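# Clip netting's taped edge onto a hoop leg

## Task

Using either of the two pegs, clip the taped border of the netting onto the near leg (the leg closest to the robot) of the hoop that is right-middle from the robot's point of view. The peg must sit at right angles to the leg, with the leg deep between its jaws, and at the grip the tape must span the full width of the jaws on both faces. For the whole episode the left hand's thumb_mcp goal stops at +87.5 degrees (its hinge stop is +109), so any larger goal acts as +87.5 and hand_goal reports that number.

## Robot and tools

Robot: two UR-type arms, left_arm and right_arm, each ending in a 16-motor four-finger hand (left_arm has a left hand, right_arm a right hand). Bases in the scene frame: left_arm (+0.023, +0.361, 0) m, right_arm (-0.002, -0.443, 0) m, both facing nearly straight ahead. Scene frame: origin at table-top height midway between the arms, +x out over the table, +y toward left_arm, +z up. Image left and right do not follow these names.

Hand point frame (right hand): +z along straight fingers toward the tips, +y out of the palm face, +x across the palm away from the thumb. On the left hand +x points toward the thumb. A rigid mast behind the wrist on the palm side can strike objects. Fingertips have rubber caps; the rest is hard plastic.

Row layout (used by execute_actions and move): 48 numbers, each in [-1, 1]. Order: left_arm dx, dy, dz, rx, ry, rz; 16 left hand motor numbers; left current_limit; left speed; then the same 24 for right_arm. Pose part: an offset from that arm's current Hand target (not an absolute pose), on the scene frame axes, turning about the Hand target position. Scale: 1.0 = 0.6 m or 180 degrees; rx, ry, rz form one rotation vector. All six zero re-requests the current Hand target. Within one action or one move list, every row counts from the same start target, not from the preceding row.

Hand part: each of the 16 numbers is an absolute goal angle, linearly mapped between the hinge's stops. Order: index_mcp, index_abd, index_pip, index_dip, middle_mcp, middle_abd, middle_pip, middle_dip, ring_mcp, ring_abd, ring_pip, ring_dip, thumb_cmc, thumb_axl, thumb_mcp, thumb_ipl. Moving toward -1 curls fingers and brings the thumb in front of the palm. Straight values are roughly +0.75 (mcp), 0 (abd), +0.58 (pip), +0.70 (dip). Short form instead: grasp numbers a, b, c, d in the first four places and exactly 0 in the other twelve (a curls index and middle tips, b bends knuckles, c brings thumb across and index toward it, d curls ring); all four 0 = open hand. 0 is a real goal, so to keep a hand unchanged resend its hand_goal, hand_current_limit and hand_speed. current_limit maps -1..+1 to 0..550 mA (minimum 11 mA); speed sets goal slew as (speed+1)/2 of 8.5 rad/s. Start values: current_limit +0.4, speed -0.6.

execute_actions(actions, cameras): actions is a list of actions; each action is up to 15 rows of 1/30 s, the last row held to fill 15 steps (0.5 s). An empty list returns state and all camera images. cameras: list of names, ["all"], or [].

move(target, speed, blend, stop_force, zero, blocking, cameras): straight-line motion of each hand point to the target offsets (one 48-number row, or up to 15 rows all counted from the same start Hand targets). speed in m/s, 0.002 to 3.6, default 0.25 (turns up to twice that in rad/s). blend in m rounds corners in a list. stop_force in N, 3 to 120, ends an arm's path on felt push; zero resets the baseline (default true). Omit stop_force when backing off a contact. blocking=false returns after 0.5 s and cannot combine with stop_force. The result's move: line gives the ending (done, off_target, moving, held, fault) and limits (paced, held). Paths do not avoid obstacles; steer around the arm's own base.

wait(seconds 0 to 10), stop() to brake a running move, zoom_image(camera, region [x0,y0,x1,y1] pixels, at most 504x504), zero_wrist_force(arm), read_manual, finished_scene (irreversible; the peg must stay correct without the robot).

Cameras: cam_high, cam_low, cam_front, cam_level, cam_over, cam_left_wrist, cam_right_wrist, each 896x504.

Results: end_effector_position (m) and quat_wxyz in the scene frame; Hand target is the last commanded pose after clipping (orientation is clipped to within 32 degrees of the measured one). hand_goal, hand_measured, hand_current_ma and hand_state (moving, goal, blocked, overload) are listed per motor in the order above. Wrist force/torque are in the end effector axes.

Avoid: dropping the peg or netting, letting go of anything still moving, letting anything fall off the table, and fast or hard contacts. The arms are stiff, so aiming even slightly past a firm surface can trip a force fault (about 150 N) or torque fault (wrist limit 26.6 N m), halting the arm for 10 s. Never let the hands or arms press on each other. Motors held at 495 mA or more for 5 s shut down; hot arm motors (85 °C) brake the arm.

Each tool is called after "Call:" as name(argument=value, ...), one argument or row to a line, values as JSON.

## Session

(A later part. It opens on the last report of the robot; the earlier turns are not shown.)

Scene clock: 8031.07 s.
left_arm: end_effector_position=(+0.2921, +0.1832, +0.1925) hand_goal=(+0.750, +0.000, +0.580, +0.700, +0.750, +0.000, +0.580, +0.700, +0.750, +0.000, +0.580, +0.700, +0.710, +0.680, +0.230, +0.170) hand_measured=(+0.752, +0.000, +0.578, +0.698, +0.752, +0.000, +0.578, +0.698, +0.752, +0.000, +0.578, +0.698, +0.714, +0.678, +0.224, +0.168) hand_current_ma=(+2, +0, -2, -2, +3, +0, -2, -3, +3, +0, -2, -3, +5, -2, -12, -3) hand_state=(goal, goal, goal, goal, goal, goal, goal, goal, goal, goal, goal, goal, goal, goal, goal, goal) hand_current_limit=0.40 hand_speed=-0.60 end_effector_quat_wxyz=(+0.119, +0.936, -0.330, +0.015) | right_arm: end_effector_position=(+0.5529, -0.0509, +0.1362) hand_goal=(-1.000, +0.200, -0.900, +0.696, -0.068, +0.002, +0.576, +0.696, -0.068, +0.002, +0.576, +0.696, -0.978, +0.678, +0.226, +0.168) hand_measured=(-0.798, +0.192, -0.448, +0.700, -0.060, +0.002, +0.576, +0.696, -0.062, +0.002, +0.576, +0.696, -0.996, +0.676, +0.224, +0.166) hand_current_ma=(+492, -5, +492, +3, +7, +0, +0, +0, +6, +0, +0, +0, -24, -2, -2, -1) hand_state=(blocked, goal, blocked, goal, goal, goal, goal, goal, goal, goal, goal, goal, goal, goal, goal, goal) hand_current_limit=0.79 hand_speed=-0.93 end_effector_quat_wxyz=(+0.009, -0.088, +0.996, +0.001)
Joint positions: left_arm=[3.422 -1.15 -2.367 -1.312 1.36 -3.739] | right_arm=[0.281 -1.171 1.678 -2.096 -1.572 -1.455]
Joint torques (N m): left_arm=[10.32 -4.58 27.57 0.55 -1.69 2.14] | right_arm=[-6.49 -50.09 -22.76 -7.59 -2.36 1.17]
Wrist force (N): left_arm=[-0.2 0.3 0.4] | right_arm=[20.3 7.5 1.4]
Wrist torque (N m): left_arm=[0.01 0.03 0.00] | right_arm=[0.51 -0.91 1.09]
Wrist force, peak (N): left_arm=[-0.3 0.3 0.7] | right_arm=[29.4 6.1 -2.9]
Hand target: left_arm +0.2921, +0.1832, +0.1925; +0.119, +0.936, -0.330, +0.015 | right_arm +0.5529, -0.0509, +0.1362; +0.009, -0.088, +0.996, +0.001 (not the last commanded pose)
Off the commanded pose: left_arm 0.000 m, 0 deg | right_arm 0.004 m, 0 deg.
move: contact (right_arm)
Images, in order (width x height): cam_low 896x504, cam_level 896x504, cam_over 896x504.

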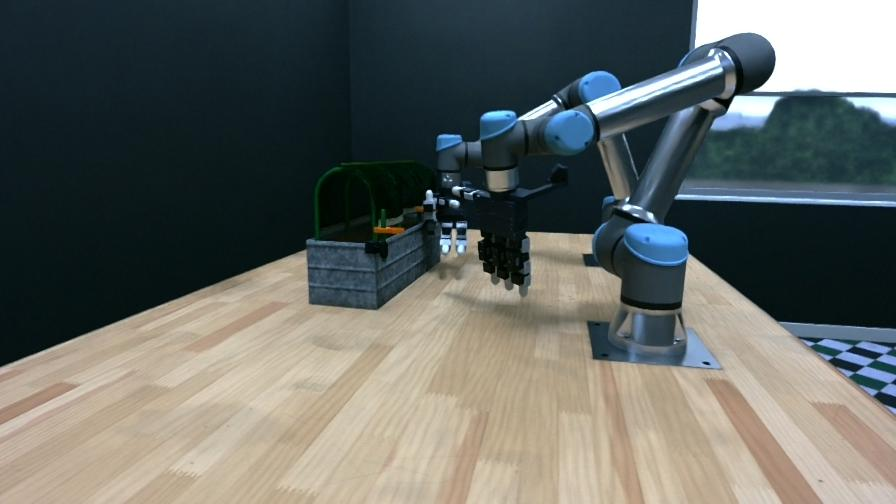

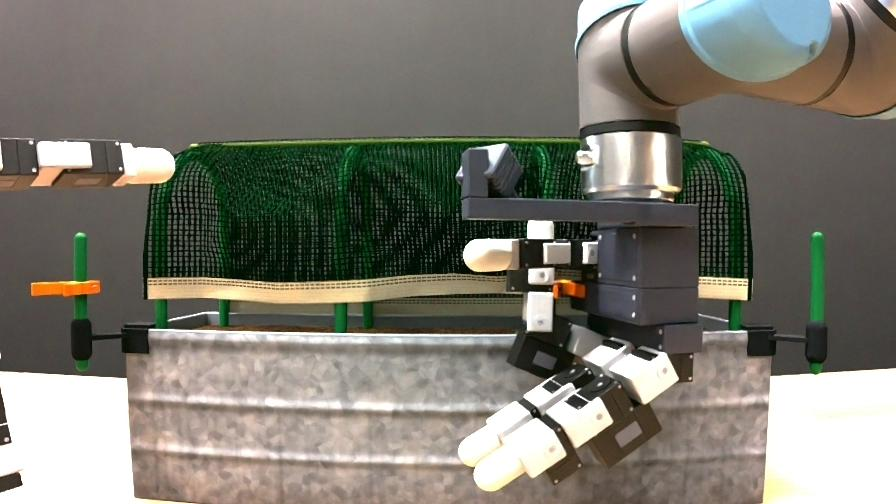

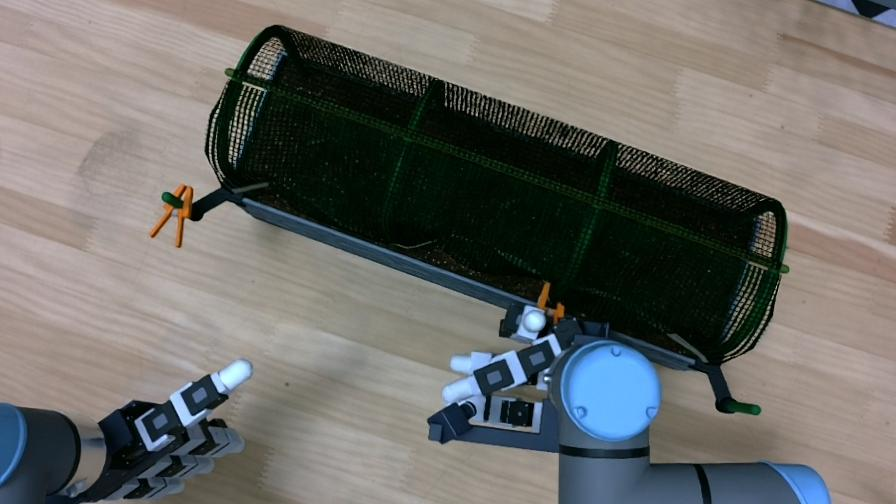

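Call:
move(
  target=[0,0,0,0,0,0,0,0,0,0,0,0,0,0,0,0,0,0,0,0,0,0,0.4,-0.6,0.0066,0.0012,0,0,0,0,-1.0,0.200,-0.9,0.696,-0.068,0.002,0.576,0.696,-0.068,0.002,0.576,0.696,-0.978,0.678,0.226,0.168,0.79,-0.93],
  speed=0.004,
  stop_force=25,
  zero=false,
  cameras=["cam_over","cam_level","cam_low"],
)

Call:
zoom_image(
  camera="cam_over",
  region=[490, 240, 600, 350],
)

Call:
zoom_image(
  camera="cam_low",
  region=[395, 190, 455, 235],
)

Scene clock: 8044.10 s.
left_arm: end_effector_position=(+0.2921, +0.1832, +0.1925) hand_goal=(+0.750, +0.000, +0.580, +0.700, +0.750, +0.000, +0.580, +0.700, +0.750, +0.000, +0.580, +0.700, +0.710, +0.680, +0.230, +0.170) hand_measured=(+0.752, +0.000, +0.578, +0.698, +0.752, +0.000, +0.578, +0.698, +0.752, +0.000, +0.578, +0.698, +0.714, +0.678, +0.224, +0.168) hand_current_ma=(+2, +0, -2, -2, +3, +0, -2, -3, +3, +0, -2, -3, +5, -2, -12, -3) hand_state=(goal, goal, goal, goal, goal, goal, goal, goal, goal, goal, goal, goal, goal, goal, goal, goal) hand_current_limit=0.40 hand_speed=-0.60 end_effector_quat_wxyz=(+0.119, +0.936, -0.330, +0.015) | right_arm: end_effector_position=(+0.5531, -0.0508, +0.1362) hand_goal=(-1.000, +0.200, -0.900, +0.696, -0.068, +0.002, +0.576, +0.696, -0.068, +0.002, +0.576, +0.696, -0.978, +0.678, +0.226, +0.168) hand_measured=(-0.798, +0.192, -0.448, +0.700, -0.060, +0.002, +0.576, +0.696, -0.062, +0.002, +0.576, +0.696, -0.996, +0.676, +0.224, +0.166) hand_current_ma=(+492, -5, +492, +3, +7, +0, +0, +0, +6, +0, +0, +0, -25, -2, -2, -1) hand_state=(blocked, goal, blocked, goal, goal, goal, goal, goal, goal, goal, goal, goal, goal, goal, goal, goal) hand_current_limit=0.79 hand_speed=-0.93 end_effector_quat_wxyz=(+0.009, -0.088, +0.996, +0.001)
Joint positions: left_arm=[3.422 -1.15 -2.367 -1.312 1.36 -3.739] | right_arm=[0.281 -1.17 1.677 -2.096 -1.572 -1.455]
Joint torques (N m): left_arm=[10.11 -4.96 27.08 0.5 -1.64 2.08] | right_arm=[-2.22 -50.48 -24.11 -9.11 -2.18 0.8]
Wrist force (N): left_arm=[-0.1 0.2 0.4] | right_arm=[28.0 6.7 0.4]
Wrist torque (N m): left_arm=[-0.01 0.02 0.00] | right_arm=[0.59 -1.06 1.87]
Wrist force, peak (N): left_arm=[-0.1 0.4 0.7] | right_arm=[34.7 5.4 -2.8]
Hand target: left_arm +0.2921, +0.1832, +0.1925; +0.119, +0.936, -0.330, +0.015 | right_arm +0.5531, -0.0508, +0.1362; +0.009, -0.088, +0.996, +0.001 (not the last commanded pose)
Off the commanded pose: left_arm 0.000 m, 0 deg | right_arm 0.004 m, 0 deg.
move: contact (right_arm)
Images, in order (width x height): cam_low 896x504, cam_level 896x504, cam_over 896x504.

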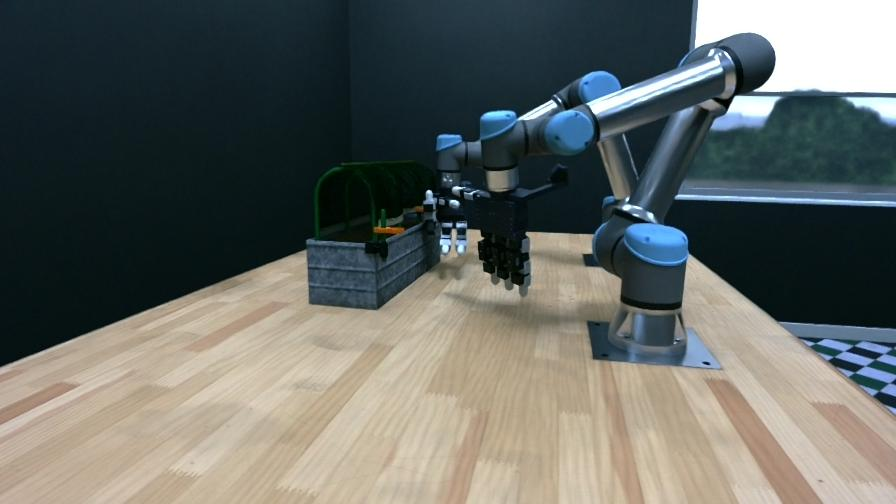

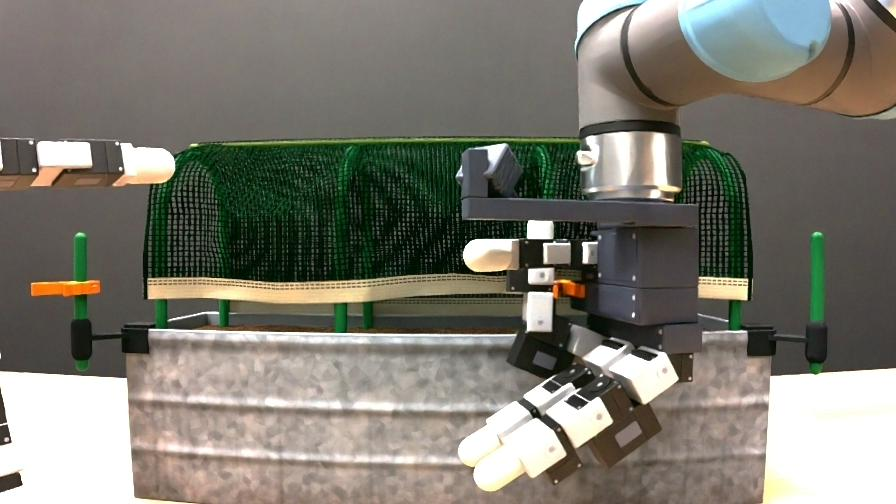

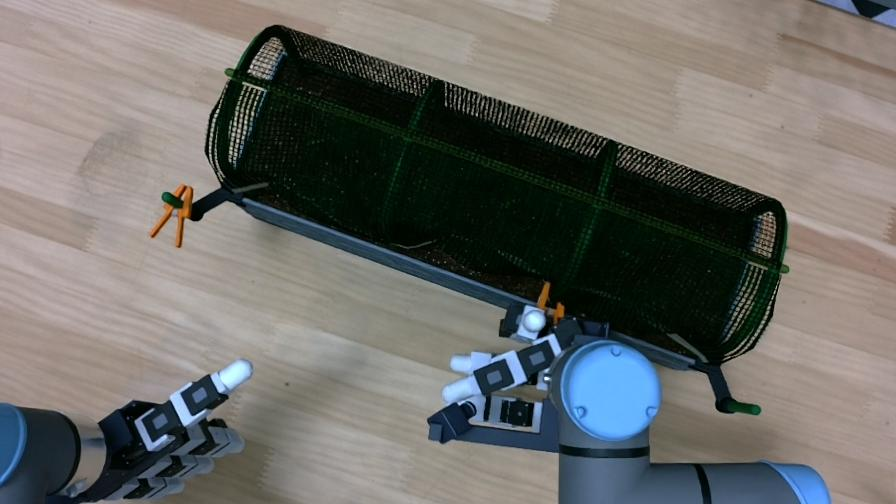

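Scaled by 4.582.

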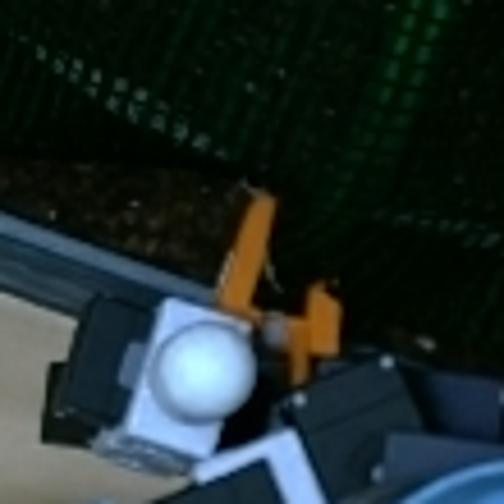

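Scaled by 8.400.

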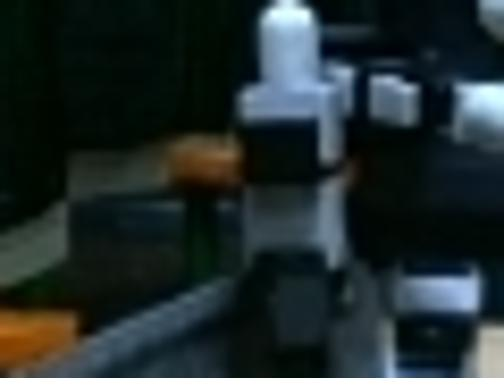

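Call:
move(
  target=[0,0,0,0,0,0,0,0,0,0,0,0,0,0,0,0,0,0,0,0,0,0,0.4,-0.6,-0.0020,-0.0003,0,0,0,0,-1.0,0.2,-0.9,0.696,-0.068,0.002,0.576,0.696,-0.068,0.002,0.576,0.696,-0.978,0.678,0.226,0.168,0.79,-0.93],
  speed=0.01,
  cameras=["cam_low","cam_over","cam_level"],
)

Call:
zoom_image(
  camera="cam_low",
  region=[395, 190, 455, 235],
)

Call:
zoom_image(
  camera="cam_level",
  region=[528, 272, 598, 312],
)

Call:
zoom_image(
  camera="cam_over",
  region=[490, 240, 600, 350],
)

Scene clock: 8081.87 s.
left_arm: end_effector_position=(+0.2921, +0.1832, +0.1925) hand_goal=(+0.750, +0.000, +0.580, +0.700, +0.750, +0.000, +0.580, +0.700, +0.750, +0.000, +0.580, +0.700, +0.710, +0.680, +0.230, +0.170) hand_measured=(+0.752, +0.000, +0.578, +0.698, +0.752, +0.000, +0.578, +0.698, +0.752, +0.000, +0.578, +0.698, +0.714, +0.678, +0.224, +0.168) hand_current_ma=(+2, +0, -2, -2, +3, +0, -2, -3, +3, +0, -2, -3, +5, -2, -12, -3) hand_state=(goal, goal, goal, goal, goal, goal, goal, goal, goal, goal, goal, goal, goal, goal, goal, goal) hand_current_limit=0.40 hand_speed=-0.60 end_effector_quat_wxyz=(+0.119, +0.936, -0.330, +0.015) | right_arm: end_effector_position=(+0.5519, -0.0510, +0.1362) hand_goal=(-1.000, +0.200, -0.900, +0.696, -0.068, +0.002, +0.576, +0.696, -0.068, +0.002, +0.576, +0.696, -0.978, +0.678, +0.226, +0.168) hand_measured=(-0.798, +0.192, -0.448, +0.700, -0.060, +0.002, +0.576, +0.696, -0.062, +0.002, +0.576, +0.696, -0.996, +0.676, +0.224, +0.166) hand_current_ma=(+492, -5, +492, +3, +7, +0, +0, +0, +6, +0, +0, +0, -25, -2, -2, -1) hand_state=(blocked, goal, blocked, goal, goal, goal, goal, goal, goal, goal, goal, goal, goal, goal, goal, goal) hand_current_limit=0.79 hand_speed=-0.93 end_effector_quat_wxyz=(+0.009, -0.088, +0.996, +0.001)
Joint positions: left_arm=[3.422 -1.15 -2.367 -1.312 1.36 -3.739] | right_arm=[0.281 -1.173 1.681 -2.097 -1.572 -1.454]
Joint torques (N m): left_arm=[9.7 -4.7 27.53 0.62 -1.65 2.12] | right_arm=[6.65 -47 -17.86 -4.49 -0.4 2.23]
Wrist force (N): left_arm=[0.0 0.2 0.5] | right_arm=[5.8 4.1 0.4]
Wrist torque (N m): left_arm=[-0.02 0.01 0.02] | right_arm=[0.48 -0.40 -0.01]
Wrist force, peak (N): left_arm=[-0.3 0.1 0.7] | right_arm=[28.4 6.9 0.5]
Hand target: left_arm +0.2921, +0.1832, +0.1925; +0.119, +0.936, -0.330, +0.015 | right_arm +0.5519, -0.0510, +0.1362; +0.009, -0.088, +0.996, +0.001
Off the commanded pose: left_arm 0.000 m, 0 deg | right_arm 0.000 m, 0 deg.
move: done
Images, in order (width x height): cam_low 896x504, cam_level 896x504, cam_over 896x504.

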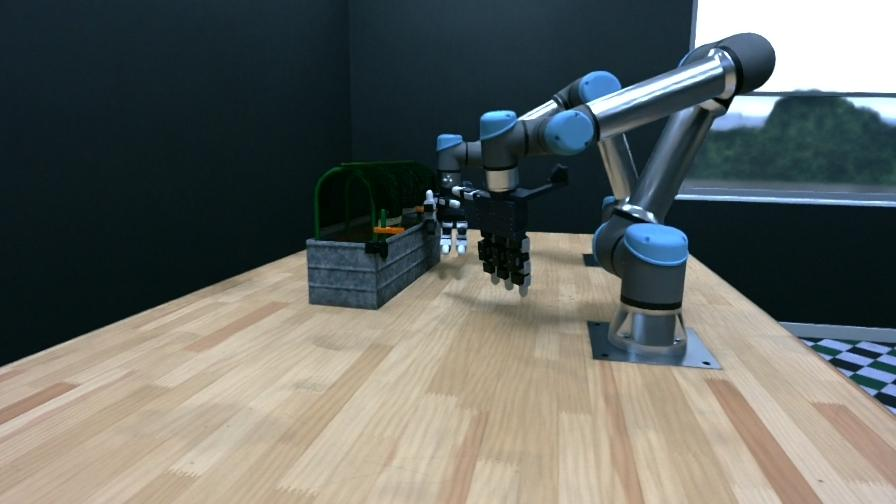

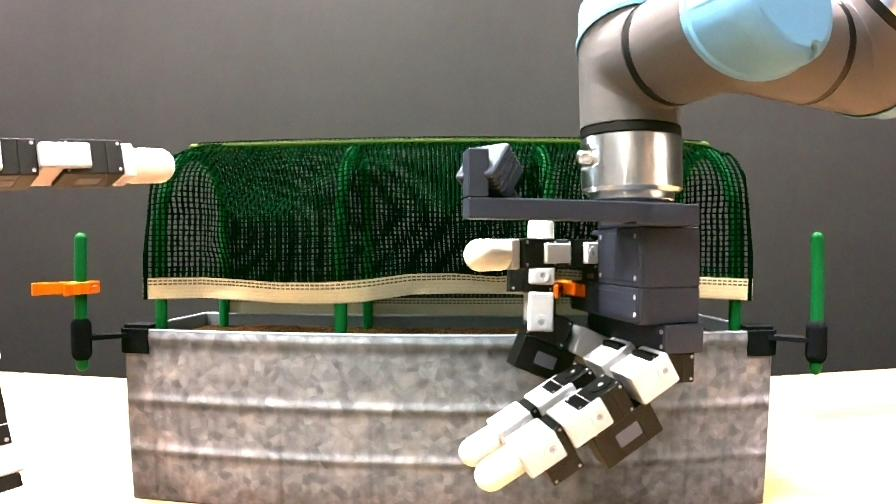

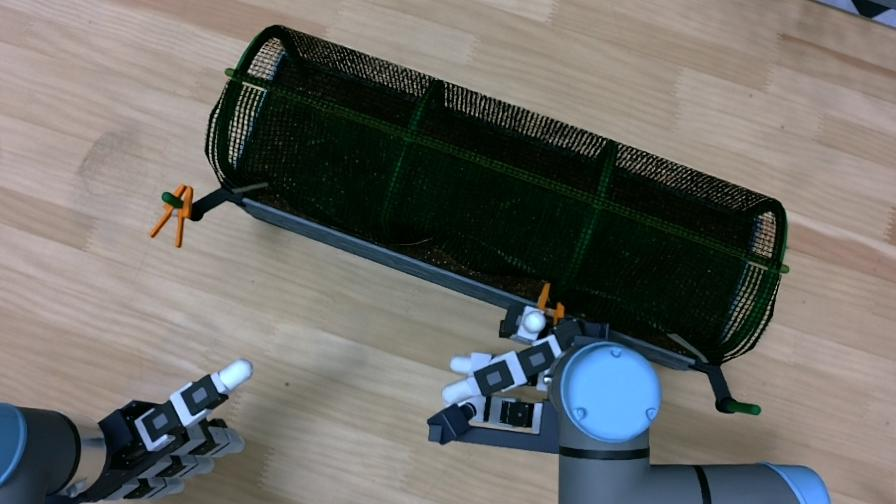

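Scaled by 8.400.

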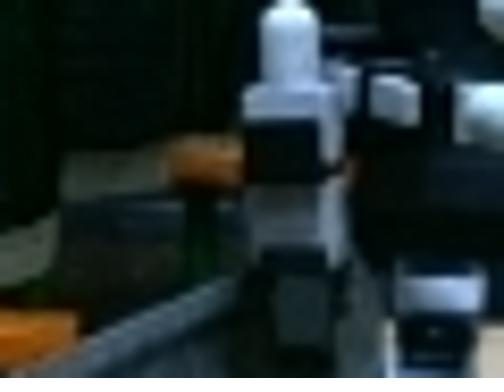

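Scaled by 7.200.

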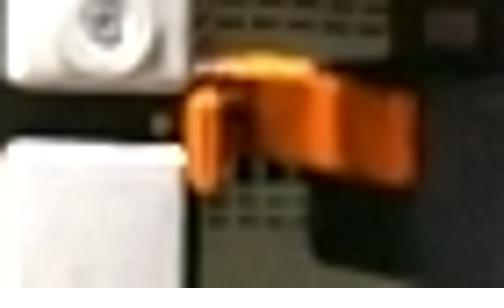

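Scaled by 4.582.

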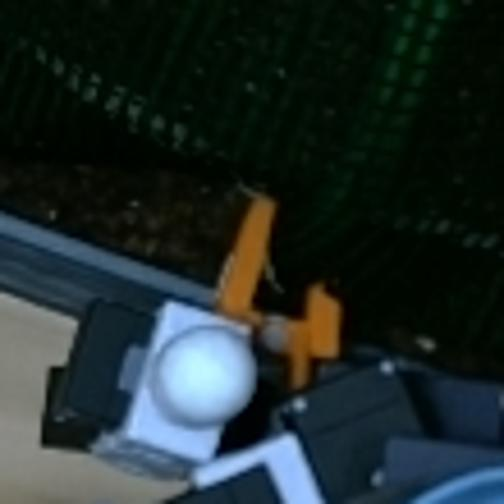

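Call:
move(
  target=[
    [0,0,0,0,0,0,0,0,0,0,0,0,0,0,0,0,0,0,0,0,0,0,0.4,-0.6,0,0,0,0,0,0,-1.0,0.2,-0.7,0.696,-0.068,0.002,0.576,0.696,-0.068,0.002,0.576,0.696,-0.978,0.678,0.226,0.168,0.79,-0.95],
    [0,0,0,0,0,0,0,0,0,0,0,0,0,0,0,0,0,0,0,0,0,0,0.4,-0.6,0,0,0,0,0,0,-0.92,0.2,-0.58,0.696,-0.068,0.002,0.576,0.696,-0.068,0.002,0.576,0.696,-0.978,0.678,0.226,0.168,0.76,-0.95],
    [0,0,0,0,0,0,0,0,0,0,0,0,0,0,0,0,0,0,0,0,0,0,0.4,-0.6,0,0,0,0,0,0,-0.84,0.2,-0.48,0.696,-0.068,0.002,0.576,0.696,-0.068,0.002,0.576,0.696,-0.978,0.678,0.226,0.168,0.7,-0.95],
  ],
  speed=0.02,
)

Call:
move(
  target=[
    [0,0,0,0,0,0,0,0,0,0,0,0,0,0,0,0,0,0,0,0,0,0,0.4,-0.6,0,0,0,0,0,0,-0.815,0.2,-0.40,0.696,-0.068,0.002,0.576,0.696,-0.068,0.002,0.576,0.696,-0.978,0.678,0.226,0.168,0.6,-0.95],
    [0,0,0,0,0,0,0,0,0,0,0,0,0,0,0,0,0,0,0,0,0,0,0.4,-0.6,0,0,0,0,0,0,-0.81,0.2,-0.20,0.696,-0.068,0.002,0.576,0.696,-0.068,0.002,0.576,0.696,-0.978,0.678,0.226,0.168,0.5,-0.92],
  ],
  speed=0.02,
  cameras=["cam_low","cam_over","cam_level"],
)

Call:
zoom_image(
  camera="cam_low",
  region=[395, 190, 455, 235],
)

Call:
zoom_image(
  camera="cam_level",
  region=[528, 272, 598, 312],
)

Call:
zoom_image(
  camera="cam_over",
  region=[490, 240, 600, 350],
)

Scene clock: 8107.83 s.
left_arm: end_effector_position=(+0.2921, +0.1832, +0.1925) hand_goal=(+0.750, +0.000, +0.580, +0.700, +0.750, +0.000, +0.580, +0.700, +0.750, +0.000, +0.580, +0.700, +0.710, +0.680, +0.230, +0.170) hand_measured=(+0.752, +0.000, +0.578, +0.698, +0.752, +0.000, +0.578, +0.698, +0.752, +0.000, +0.578, +0.698, +0.714, +0.678, +0.224, +0.168) hand_current_ma=(+2, +0, -2, -2, +3, +0, -2, -3, +3, +0, -2, -3, +5, -2, -12, -3) hand_state=(goal, goal, goal, goal, goal, goal, goal, goal, goal, goal, goal, goal, goal, goal, goal, goal) hand_current_limit=0.40 hand_speed=-0.60 end_effector_quat_wxyz=(+0.119, +0.936, -0.330, +0.015) | right_arm: end_effector_position=(+0.5519, -0.0510, +0.1362) hand_goal=(-0.840, +0.200, -0.480, +0.696, -0.068, +0.002, +0.576, +0.696, -0.068, +0.002, +0.576, +0.696, -0.978, +0.678, +0.226, +0.168) hand_measured=(-0.788, +0.192, -0.448, +0.700, -0.060, +0.002, +0.576, +0.696, -0.062, +0.002, +0.576, +0.696, -0.996, +0.676, +0.224, +0.166) hand_current_ma=(+122, -5, +67, +2, +7, +0, +0, +0, +6, +0, +0, +0, -25, -2, -2, -1) hand_state=(blocked, goal, moving, goal, goal, goal, goal, goal, goal, goal, goal, goal, goal, goal, goal, goal) hand_current_limit=0.70 hand_speed=-0.95 end_effector_quat_wxyz=(+0.009, -0.088, +0.996, +0.001)
Joint positions: left_arm=[3.422 -1.15 -2.367 -1.312 1.36 -3.739] | right_arm=[0.281 -1.173 1.681 -2.097 -1.572 -1.454]
Joint torques (N m): left_arm=[10.05 -3.75 27.76 0.57 -1.56 1.94] | right_arm=[6.15 -30.88 -29.71 -1.88 -1.7 -0.59]
Wrist force (N): left_arm=[-0.1 0.1 0.5] | right_arm=[5.9 1.7 -0.3]
Wrist torque (N m): left_arm=[-0.04 0.02 0.00] | right_arm=[0.31 -0.46 0.11]
Wrist force, peak (N): left_arm=[-0.2 0.2 0.7] | right_arm=[6.3 4.3 0.6]
Hand target: left_arm +0.2921, +0.1832, +0.1925; +0.119, +0.936, -0.330, +0.015 | right_arm +0.5519, -0.0510, +0.1362; +0.009, -0.088, +0.996, +0.001
Off the commanded pose: left_arm 0.000 m, 0 deg | right_arm 0.000 m, 0 deg.
move: done

Scene clock: 8109.47 s.
left_arm: end_effector_position=(+0.2921, +0.1832, +0.1925) hand_goal=(+0.750, +0.000, +0.580, +0.700, +0.750, +0.000, +0.580, +0.700, +0.750, +0.000, +0.580, +0.700, +0.710, +0.680, +0.230, +0.170) hand_measured=(+0.752, +0.000, +0.578, +0.698, +0.752, +0.000, +0.578, +0.698, +0.752, +0.000, +0.578, +0.698, +0.714, +0.678, +0.224, +0.168) hand_current_ma=(+2, +0, -2, -2, +3, +0, -2, -3, +3, +0, -2, -3, +5, -2, -12, -3) hand_state=(goal, goal, goal, goal, goal, goal, goal, goal, goal, goal, goal, goal, goal, goal, goal, goal) hand_current_limit=0.40 hand_speed=-0.60 end_effector_quat_wxyz=(+0.119, +0.936, -0.330, +0.015) | right_arm: end_effector_position=(+0.5519, -0.0510, +0.1362) hand_goal=(-0.810, +0.200, -0.200, +0.696, -0.068, +0.002, +0.576, +0.696, -0.068, +0.002, +0.576, +0.696, -0.978, +0.678, +0.226, +0.168) hand_measured=(-0.792, +0.196, -0.202, +0.698, -0.060, +0.002, +0.576, +0.696, -0.062, +0.002, +0.576, +0.696, -0.980, +0.676, +0.224, +0.166) hand_current_ma=(+27, -2, -1, +2, +7, +0, +0, +0, +6, +0, +0, +0, -2, -2, -2, -1) hand_state=(goal, goal, goal, goal, goal, goal, goal, goal, goal, goal, goal, goal, goal, goal, goal, goal) hand_current_limit=0.50 hand_speed=-0.92 end_effector_quat_wxyz=(+0.009, -0.088, +0.996, +0.001)
Joint positions: left_arm=[3.422 -1.15 -2.367 -1.312 1.36 -3.739] | right_arm=[0.281 -1.173 1.681 -2.097 -1.572 -1.454]
Joint torques (N m): left_arm=[9.69 -4.44 27.58 0.61 -1.68 2.11] | right_arm=[5.15 -32.06 -29.36 -1.88 -0.33 -0.82]
Wrist force (N): left_arm=[-0.2 0.0 0.5] | right_arm=[2.1 -2.3 0.7]
Wrist torque (N m): left_arm=[-0.04 0.03 0.00] | right_arm=[-0.02 -0.12 0.06]
Wrist force, peak (N): left_arm=[-0.3 0.2 0.8] | right_arm=[6.2 0.5 0.0]
Hand target: left_arm +0.2921, +0.1832, +0.1925; +0.119, +0.936, -0.330, +0.015 | right_arm +0.5519, -0.0510, +0.1362; +0.009, -0.088, +0.996, +0.001
Off the commanded pose: left_arm 0.000 m, 0 deg | right_arm 0.000 m, 0 deg.
move: done
Images, in order (width x height): cam_low 896x504, cam_level 896x504, cam_over 896x504.

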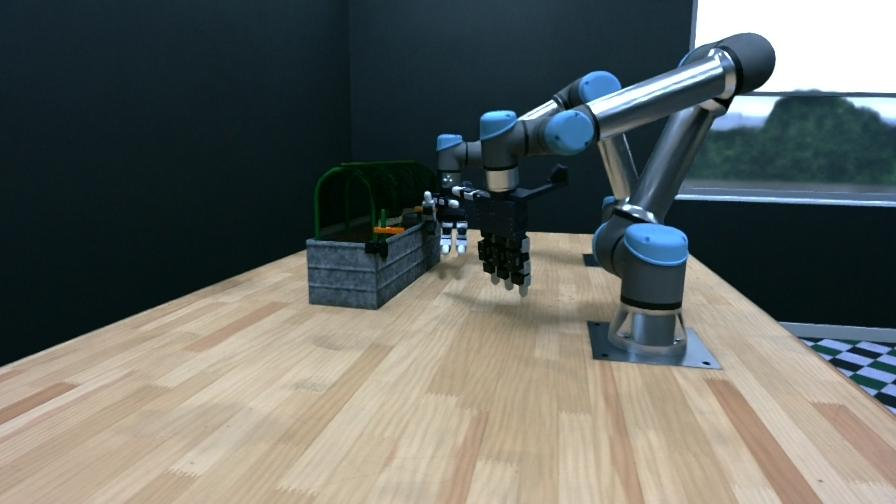

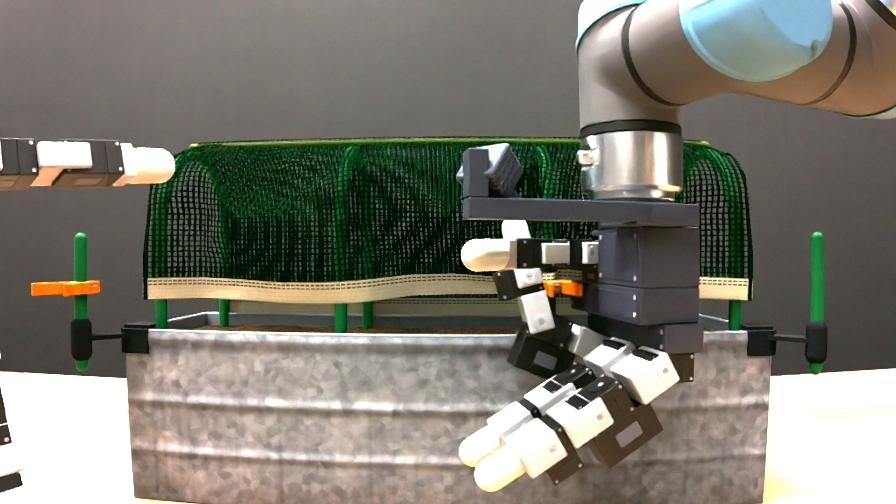

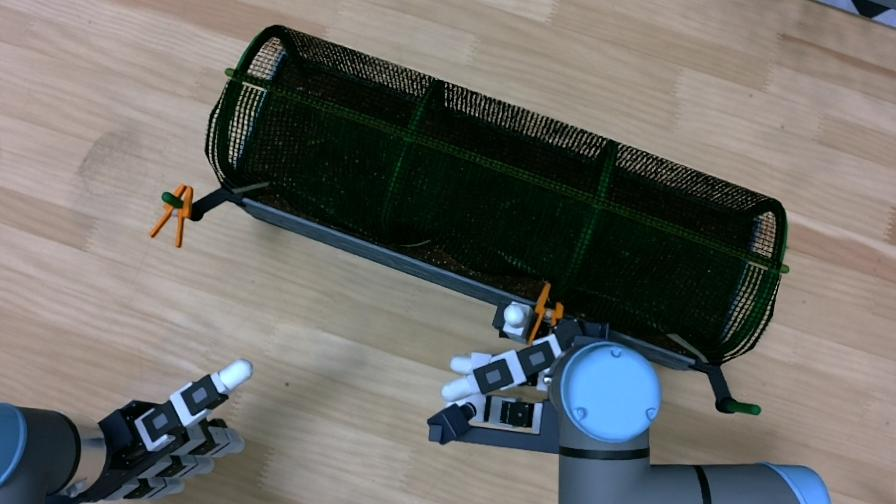

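Scaled by 8.400.

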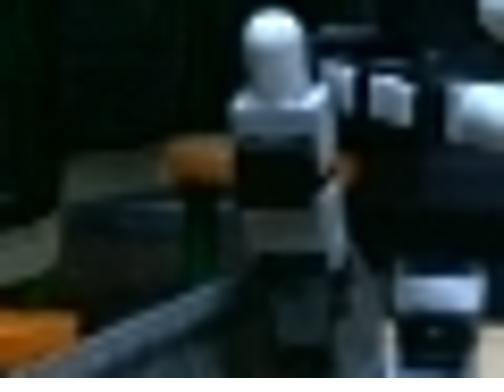

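Scaled by 7.200.

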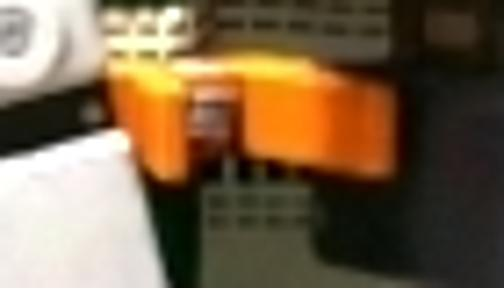

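Scaled by 4.582.

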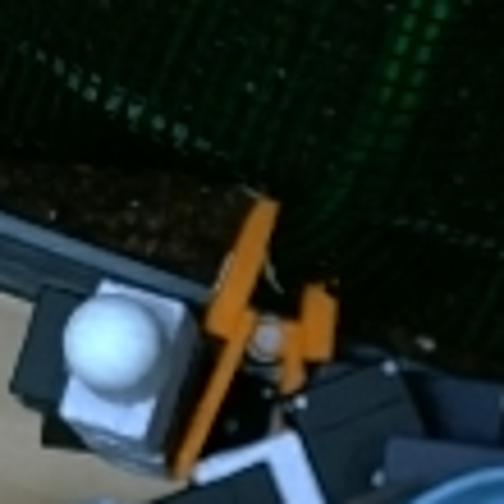

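Call:
move(
  target=[0,0,0,0,0,0,0,0,0,0,0,0,0,0,0,0,0,0,0,0,0,0,0.4,-0.6,0,0,0,0,0,0,-0.80,0.2,0.3,0.696,-0.068,0.002,0.576,0.696,-0.068,0.002,0.576,0.696,-0.978,0.678,0.226,0.168,0.5,-0.92],
  speed=0.02,
)

Call:
move(
  target=[
    [0,0,0,0,0,0,0,0,0,0,0,0,0,0,0,0,0,0,0,0,0,0,0.4,-0.6,0.0009,-0.0055,0,0,0,0,-0.80,0.2,0.3,0.696,-0.068,0.002,0.576,0.696,-0.068,0.002,0.576,0.696,-0.978,0.678,0.226,0.168,0.5,-0.92],
  ],
  speed=0.01,
  cameras=["cam_low","cam_over","cam_level"],
)

Call:
zoom_image(
  camera="cam_low",
  region=[395, 190, 455, 235],
)

Call:
zoom_image(
  camera="cam_level",
  region=[528, 272, 598, 312],
)

Call:
zoom_image(
  camera="cam_over",
  region=[490, 240, 600, 350],
)

Scene clock: 8126.23 s.
left_arm: end_effector_position=(+0.2921, +0.1832, +0.1925) hand_goal=(+0.750, +0.000, +0.580, +0.700, +0.750, +0.000, +0.580, +0.700, +0.750, +0.000, +0.580, +0.700, +0.710, +0.680, +0.230, +0.170) hand_measured=(+0.752, +0.000, +0.578, +0.698, +0.752, +0.000, +0.578, +0.698, +0.752, +0.000, +0.578, +0.698, +0.714, +0.678, +0.224, +0.168) hand_current_ma=(+2, +0, -2, -2, +3, +0, -2, -3, +3, +0, -2, -3, +5, -2, -12, -3) hand_state=(goal, goal, goal, goal, goal, goal, goal, goal, goal, goal, goal, goal, goal, goal, goal, goal) hand_current_limit=0.40 hand_speed=-0.60 end_effector_quat_wxyz=(+0.119, +0.936, -0.330, +0.015) | right_arm: end_effector_position=(+0.5519, -0.0510, +0.1362) hand_goal=(-0.800, +0.200, +0.300, +0.696, -0.068, +0.002, +0.576, +0.696, -0.068, +0.002, +0.576, +0.696, -0.978, +0.678, +0.226, +0.168) hand_measured=(-0.792, +0.198, +0.300, +0.698, -0.060, +0.002, +0.576, +0.696, -0.062, +0.002, +0.576, +0.696, -0.980, +0.676, +0.224, +0.166) hand_current_ma=(+9, -1, +0, +2, +7, +0, +0, +0, +6, +0, +0, +0, -2, -2, -2, -1) hand_state=(goal, goal, goal, goal, goal, goal, goal, goal, goal, goal, goal, goal, goal, goal, goal, goal) hand_current_limit=0.50 hand_speed=-0.92 end_effector_quat_wxyz=(+0.009, -0.088, +0.996, +0.001)
Joint positions: left_arm=[3.422 -1.15 -2.367 -1.312 1.36 -3.739] | right_arm=[0.281 -1.173 1.681 -2.097 -1.572 -1.454]
Joint torques (N m): left_arm=[10.41 -3.99 27.1 0.65 -1.7 1.98] | right_arm=[6.33 -36.04 -28.72 -1.8 1.88 -0.37]
Wrist force (N): left_arm=[-0.3 0.3 0.6] | right_arm=[2.1 -2.3 1.1]
Wrist torque (N m): left_arm=[-0.01 0.05 -0.01] | right_arm=[-0.03 -0.16 0.09]
Wrist force, peak (N): left_arm=[-0.2 0.0 0.8] | right_arm=[2.6 -2.3 1.2]
Hand target: left_arm +0.2921, +0.1832, +0.1925; +0.119, +0.936, -0.330, +0.015 | right_arm +0.5519, -0.0510, +0.1362; +0.009, -0.088, +0.996, +0.001
Off the commanded pose: left_arm 0.000 m, 0 deg | right_arm 0.000 m, 0 deg.
move: done

Scene clock: 8126.93 s.
left_arm: end_effector_position=(+0.2921, +0.1832, +0.1925) hand_goal=(+0.750, +0.000, +0.580, +0.700, +0.750, +0.000, +0.580, +0.700, +0.750, +0.000, +0.580, +0.700, +0.710, +0.680, +0.230, +0.170) hand_measured=(+0.752, +0.000, +0.578, +0.698, +0.752, +0.000, +0.578, +0.698, +0.752, +0.000, +0.578, +0.698, +0.714, +0.678, +0.224, +0.168) hand_current_ma=(+2, +0, -2, -2, +3, +0, -2, -3, +3, +0, -2, -3, +5, -2, -12, -3) hand_state=(goal, goal, goal, goal, goal, goal, goal, goal, goal, goal, goal, goal, goal, goal, goal, goal) hand_current_limit=0.40 hand_speed=-0.60 end_effector_quat_wxyz=(+0.119, +0.936, -0.330, +0.015) | right_arm: end_effector_position=(+0.5524, -0.0543, +0.1362) hand_goal=(-0.800, +0.200, +0.300, +0.696, -0.068, +0.002, +0.576, +0.696, -0.068, +0.002, +0.576, +0.696, -0.978, +0.678, +0.226, +0.168) hand_measured=(-0.792, +0.198, +0.300, +0.698, -0.060, +0.002, +0.576, +0.696, -0.062, +0.002, +0.576, +0.696, -0.980, +0.676, +0.224, +0.166) hand_current_ma=(+9, -1, +0, +2, +7, +0, +0, +0, +6, +0, +0, +0, -1, -2, -2, -1) hand_state=(goal, goal, goal, goal, goal, goal, goal, goal, goal, goal, goal, goal, goal, goal, goal, goal) hand_current_limit=0.50 hand_speed=-0.92 end_effector_quat_wxyz=(+0.009, -0.088, +0.996, +0.001)
Joint positions: left_arm=[3.422 -1.15 -2.367 -1.312 1.36 -3.739] | right_arm=[0.275 -1.175 1.685 -2.098 -1.571 -1.46]
Joint torques (N m): left_arm=[9.98 -3.53 26.96 0.47 -1.74 2.01] | right_arm=[-5.34 -46.47 -18.97 -4.82 1.54 -0.57]
Wrist force (N): left_arm=[0.1 0.0 0.5] | right_arm=[4.2 0.1 0.5]
Wrist torque (N m): left_arm=[-0.04 0.00 0.02] | right_arm=[0.11 -0.12 0.34]
Wrist force, peak (N): left_arm=[-0.2 0.4 0.6] | right_arm=[4.2 0.1 0.5]
Hand target: left_arm +0.2921, +0.1832, +0.1925; +0.119, +0.936, -0.330, +0.015 | right_arm +0.5524, -0.0543, +0.1362; +0.009, -0.088, +0.996, +0.001
Off the commanded pose: left_arm 0.000 m, 0 deg | right_arm 0.000 m, 0 deg.
move: done
Images, in order (width x height): cam_low 896x504, cam_level 896x504, cam_over 896x504.

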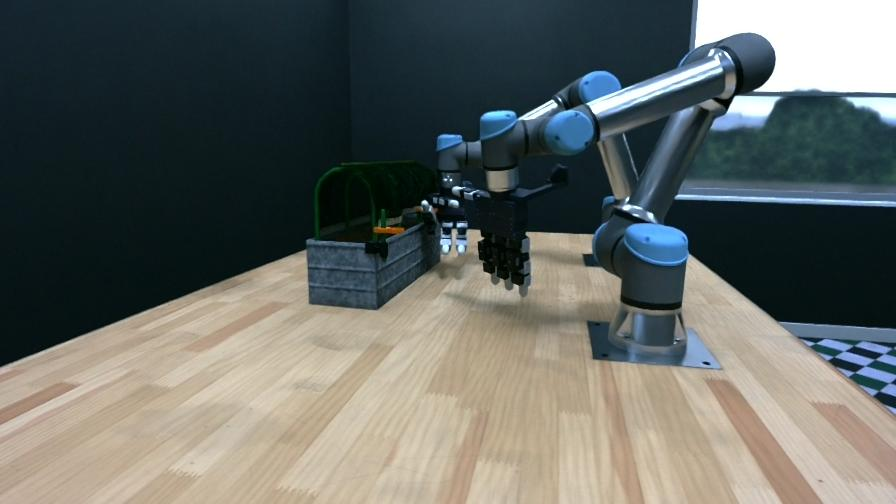

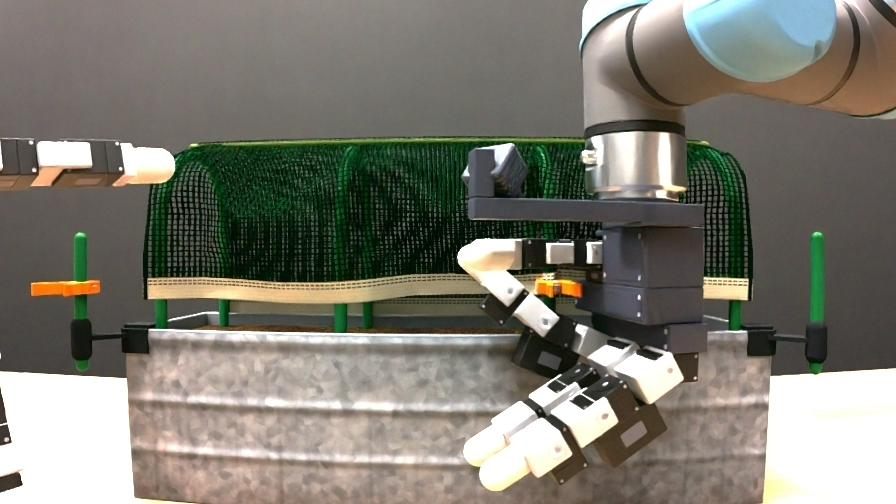

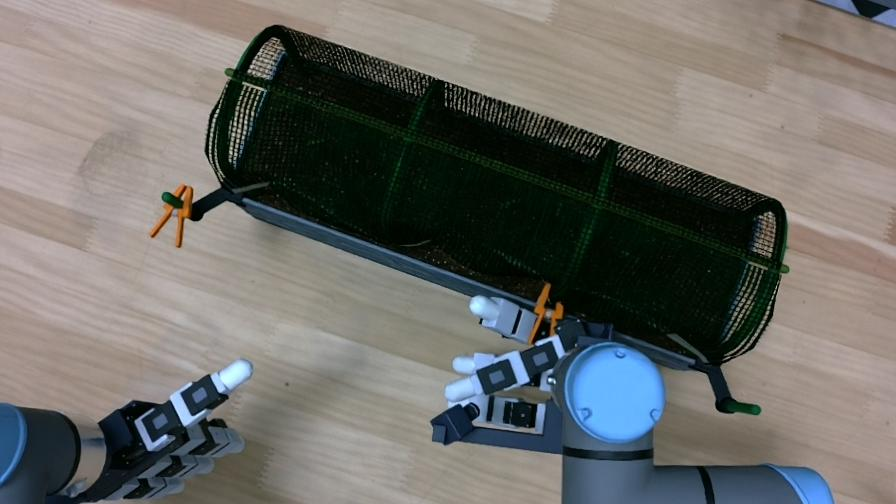

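Scaled by 8.400.

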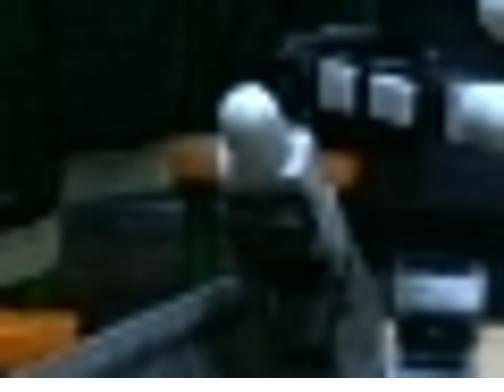

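Scaled by 7.200.

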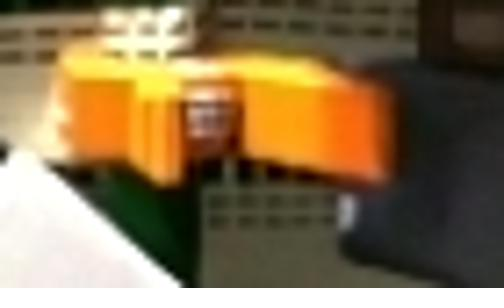

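Scaled by 4.582.

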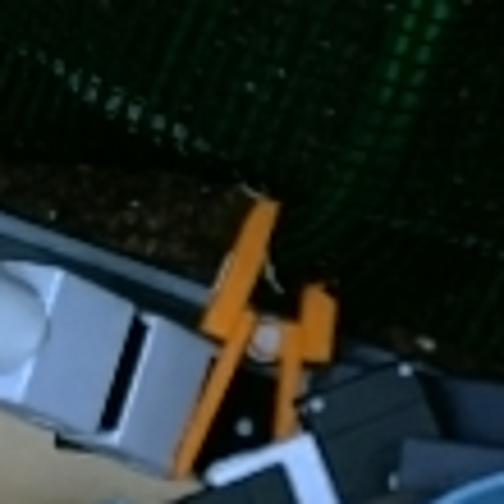

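Call:
move(
  target=[
    [0,0,0,0,0,0,0,0,0,0,0,0,0,0,0,0,0,0,0,0,0,0,0.4,-0.6,0.0006,-0.0035,0,0,0,0,-0.30,0.2,0.4,0.696,-0.068,0.002,0.576,0.696,-0.068,0.002,0.576,0.696,-0.978,0.678,0.226,0.168,0.5,-0.9],
  ],
  speed=0.01,
)

Call:
move(
  target=[
    [0,0,0,0,0,0,0,0,0,0,0,0,0,0,0,0,0,0,0,0,0,0,0.4,-0.6,-0.03,-0.0125,0,0,0,0,-0.30,0.2,0.4,0.696,-0.068,0.002,0.576,0.696,-0.068,0.002,0.576,0.696,-0.978,0.678,0.226,0.168,0.5,-0.9],
    [0,0,0,0,0,0,0,0,0,0,0,0,0,0,0,0,0,0,0,0,0,0,0.4,-0.6,-0.17,-0.05,0,0,0,0,-0.30,0.2,0.4,0.696,-0.068,0.002,0.576,0.696,-0.068,0.002,0.576,0.696,-0.978,0.678,0.226,0.168,0.5,-0.9],
  ],
  speed=[0.02,0.08],
  blend=[0.01,0],
  cameras=["cam_low","cam_over","cam_level"],
)

Call:
zoom_image(
  camera="cam_low",
  region=[395, 190, 455, 235],
)

Call:
zoom_image(
  camera="cam_level",
  region=[528, 272, 598, 312],
)

Call:
zoom_image(
  camera="cam_over",
  region=[490, 240, 600, 350],
)

Scene clock: 8146.73 s.
left_arm: end_effector_position=(+0.2921, +0.1832, +0.1925) hand_goal=(+0.750, +0.000, +0.580, +0.700, +0.750, +0.000, +0.580, +0.700, +0.750, +0.000, +0.580, +0.700, +0.710, +0.680, +0.230, +0.170) hand_measured=(+0.752, +0.000, +0.578, +0.698, +0.752, +0.000, +0.578, +0.698, +0.752, +0.000, +0.578, +0.698, +0.714, +0.678, +0.224, +0.168) hand_current_ma=(+2, +0, -2, -2, +3, +0, -2, -3, +3, +0, -2, -3, +5, -2, -12, -3) hand_state=(goal, goal, goal, goal, goal, goal, goal, goal, goal, goal, goal, goal, goal, goal, goal, goal) hand_current_limit=0.40 hand_speed=-0.60 end_effector_quat_wxyz=(+0.119, +0.936, -0.330, +0.015) | right_arm: end_effector_position=(+0.5528, -0.0564, +0.1362) hand_goal=(-0.300, +0.200, +0.400, +0.696, -0.068, +0.002, +0.576, +0.696, -0.068, +0.002, +0.576, +0.696, -0.978, +0.678, +0.226, +0.168) hand_measured=(-0.294, +0.198, +0.400, +0.698, -0.060, +0.002, +0.576, +0.696, -0.062, +0.002, +0.576, +0.696, -0.980, +0.676, +0.224, +0.166) hand_current_ma=(+6, -1, +0, +2, +7, +0, +0, +0, +6, +0, +0, +0, -1, -2, -2, -1) hand_state=(goal, goal, goal, goal, goal, goal, goal, goal, goal, goal, goal, goal, goal, goal, goal, goal) hand_current_limit=0.50 hand_speed=-0.90 end_effector_quat_wxyz=(+0.009, -0.088, +0.996, +0.001)
Joint positions: left_arm=[3.422 -1.15 -2.367 -1.312 1.36 -3.739] | right_arm=[0.272 -1.177 1.687 -2.099 -1.571 -1.463]
Joint torques (N m): left_arm=[10.15 -3.79 27.27 0.53 -1.63 2.08] | right_arm=[-5.73 -44.12 -34.09 -7.4 0.14 1.5]
Wrist force (N): left_arm=[-0.1 0.2 0.5] | right_arm=[16.5 6.6 0.6]
Wrist torque (N m): left_arm=[-0.02 0.02 0.01] | right_arm=[0.26 -0.26 1.40]
Wrist force, peak (N): left_arm=[-0.3 0.1 0.8] | right_arm=[17.0 6.9 0.6]
Hand target: left_arm +0.2921, +0.1832, +0.1925; +0.119, +0.936, -0.330, +0.015 | right_arm +0.5528, -0.0564, +0.1362; +0.009, -0.088, +0.996, +0.001
Off the commanded pose: left_arm 0.000 m, 0 deg | right_arm 0.000 m, 0 deg.
move: done

Scene clock: 8149.20 s.
left_arm: end_effector_position=(+0.2921, +0.1832, +0.1925) hand_goal=(+0.750, +0.000, +0.580, +0.700, +0.750, +0.000, +0.580, +0.700, +0.750, +0.000, +0.580, +0.700, +0.710, +0.680, +0.230, +0.170) hand_measured=(+0.752, +0.000, +0.578, +0.698, +0.752, +0.000, +0.578, +0.698, +0.752, +0.000, +0.578, +0.698, +0.714, +0.678, +0.224, +0.168) hand_current_ma=(+2, +0, -2, -2, +3, +0, -2, -3, +3, +0, -2, -3, +5, -2, -12, -3) hand_state=(goal, goal, goal, goal, goal, goal, goal, goal, goal, goal, goal, goal, goal, goal, goal, goal) hand_current_limit=0.40 hand_speed=-0.60 end_effector_quat_wxyz=(+0.119, +0.936, -0.330, +0.015) | right_arm: end_effector_position=(+0.4508, -0.0863, +0.1362) hand_goal=(-0.300, +0.200, +0.400, +0.696, -0.068, +0.002, +0.576, +0.696, -0.068, +0.002, +0.576, +0.696, -0.978, +0.678, +0.226, +0.168) hand_measured=(-0.294, +0.198, +0.400, +0.698, -0.060, +0.002, +0.576, +0.696, -0.062, +0.002, +0.576, +0.696, -0.980, +0.676, +0.224, +0.166) hand_current_ma=(+6, -1, +0, +2, +7, +0, +0, +0, +6, +0, +0, +0, -1, -2, -2, -1) hand_state=(goal, goal, goal, goal, goal, goal, goal, goal, goal, goal, goal, goal, goal, goal, goal, goal) hand_current_limit=0.50 hand_speed=-0.90 end_effector_quat_wxyz=(+0.009, -0.088, +0.996, +0.001)
Joint positions: left_arm=[3.422 -1.15 -2.367 -1.312 1.36 -3.739] | right_arm=[0.272 -1.398 1.987 -2.177 -1.571 -1.464]
Joint torques (N m): left_arm=[10.05 -3.95 27.16 0.51 -1.67 2] | right_arm=[-0.51 -24.47 -25.25 -0.85 -0.19 0.44]
Wrist force (N): left_arm=[-0.1 0.1 0.4] | right_arm=[0.2 -1.6 0.1]
Wrist torque (N m): left_arm=[-0.03 0.03 0.00] | right_arm=[0.12 0.02 -0.21]
Wrist force, peak (N): left_arm=[-0.3 0.3 0.7] | right_arm=[16.8 7.1 0.4]
Hand target: left_arm +0.2921, +0.1832, +0.1925; +0.119, +0.936, -0.330, +0.015 | right_arm +0.4508, -0.0864, +0.1362; +0.009, -0.088, +0.996, +0.001
Off the commanded pose: left_arm 0.000 m, 0 deg | right_arm 0.000 m, 0 deg.
move: done; blend cut to 0.0097 m at target 1
Images, in order (width x height): cam_low 896x504, cam_level 896x504, cam_over 896x504.

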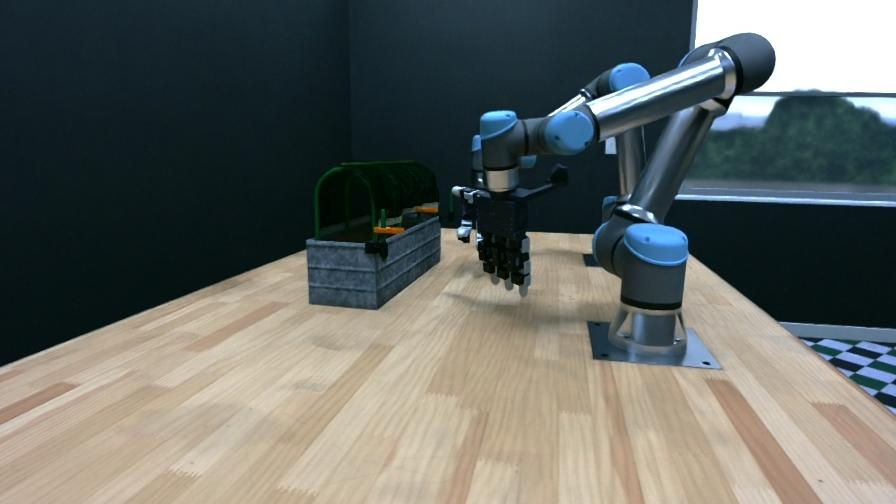

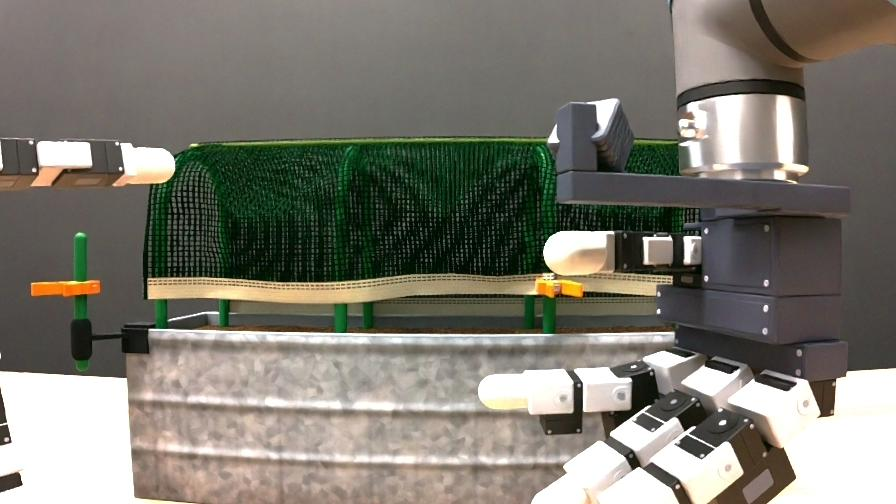

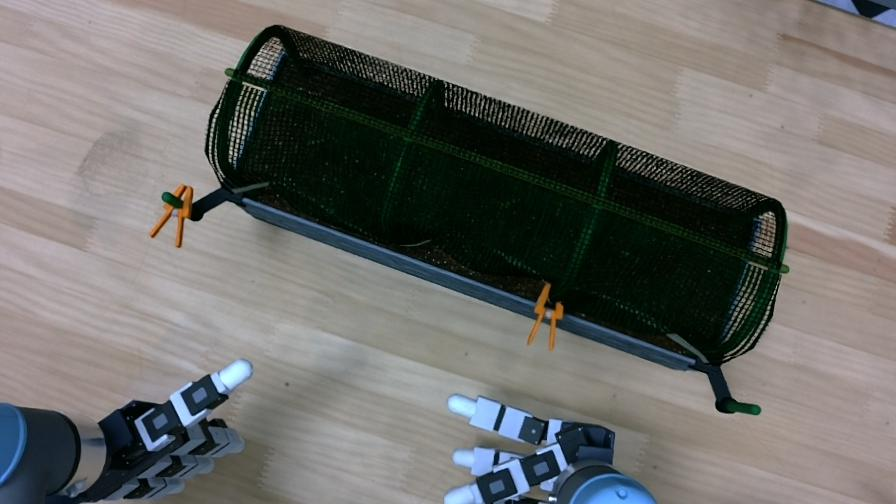

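Scaled by 8.400.

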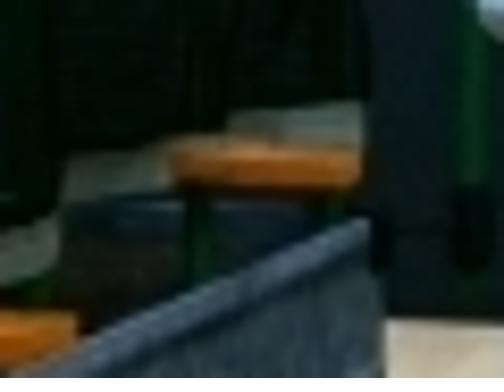

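Scaled by 7.200.

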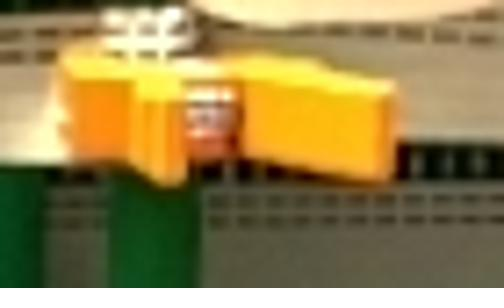

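Scaled by 4.582.

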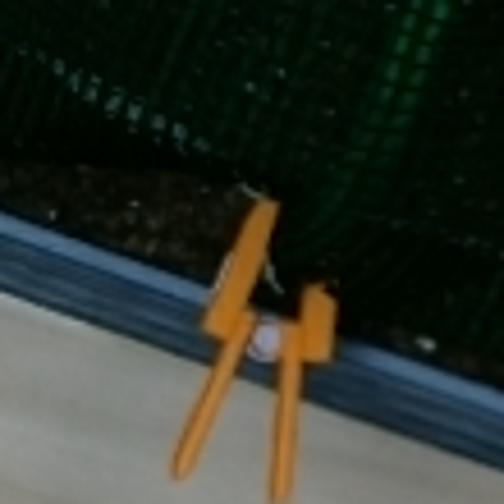

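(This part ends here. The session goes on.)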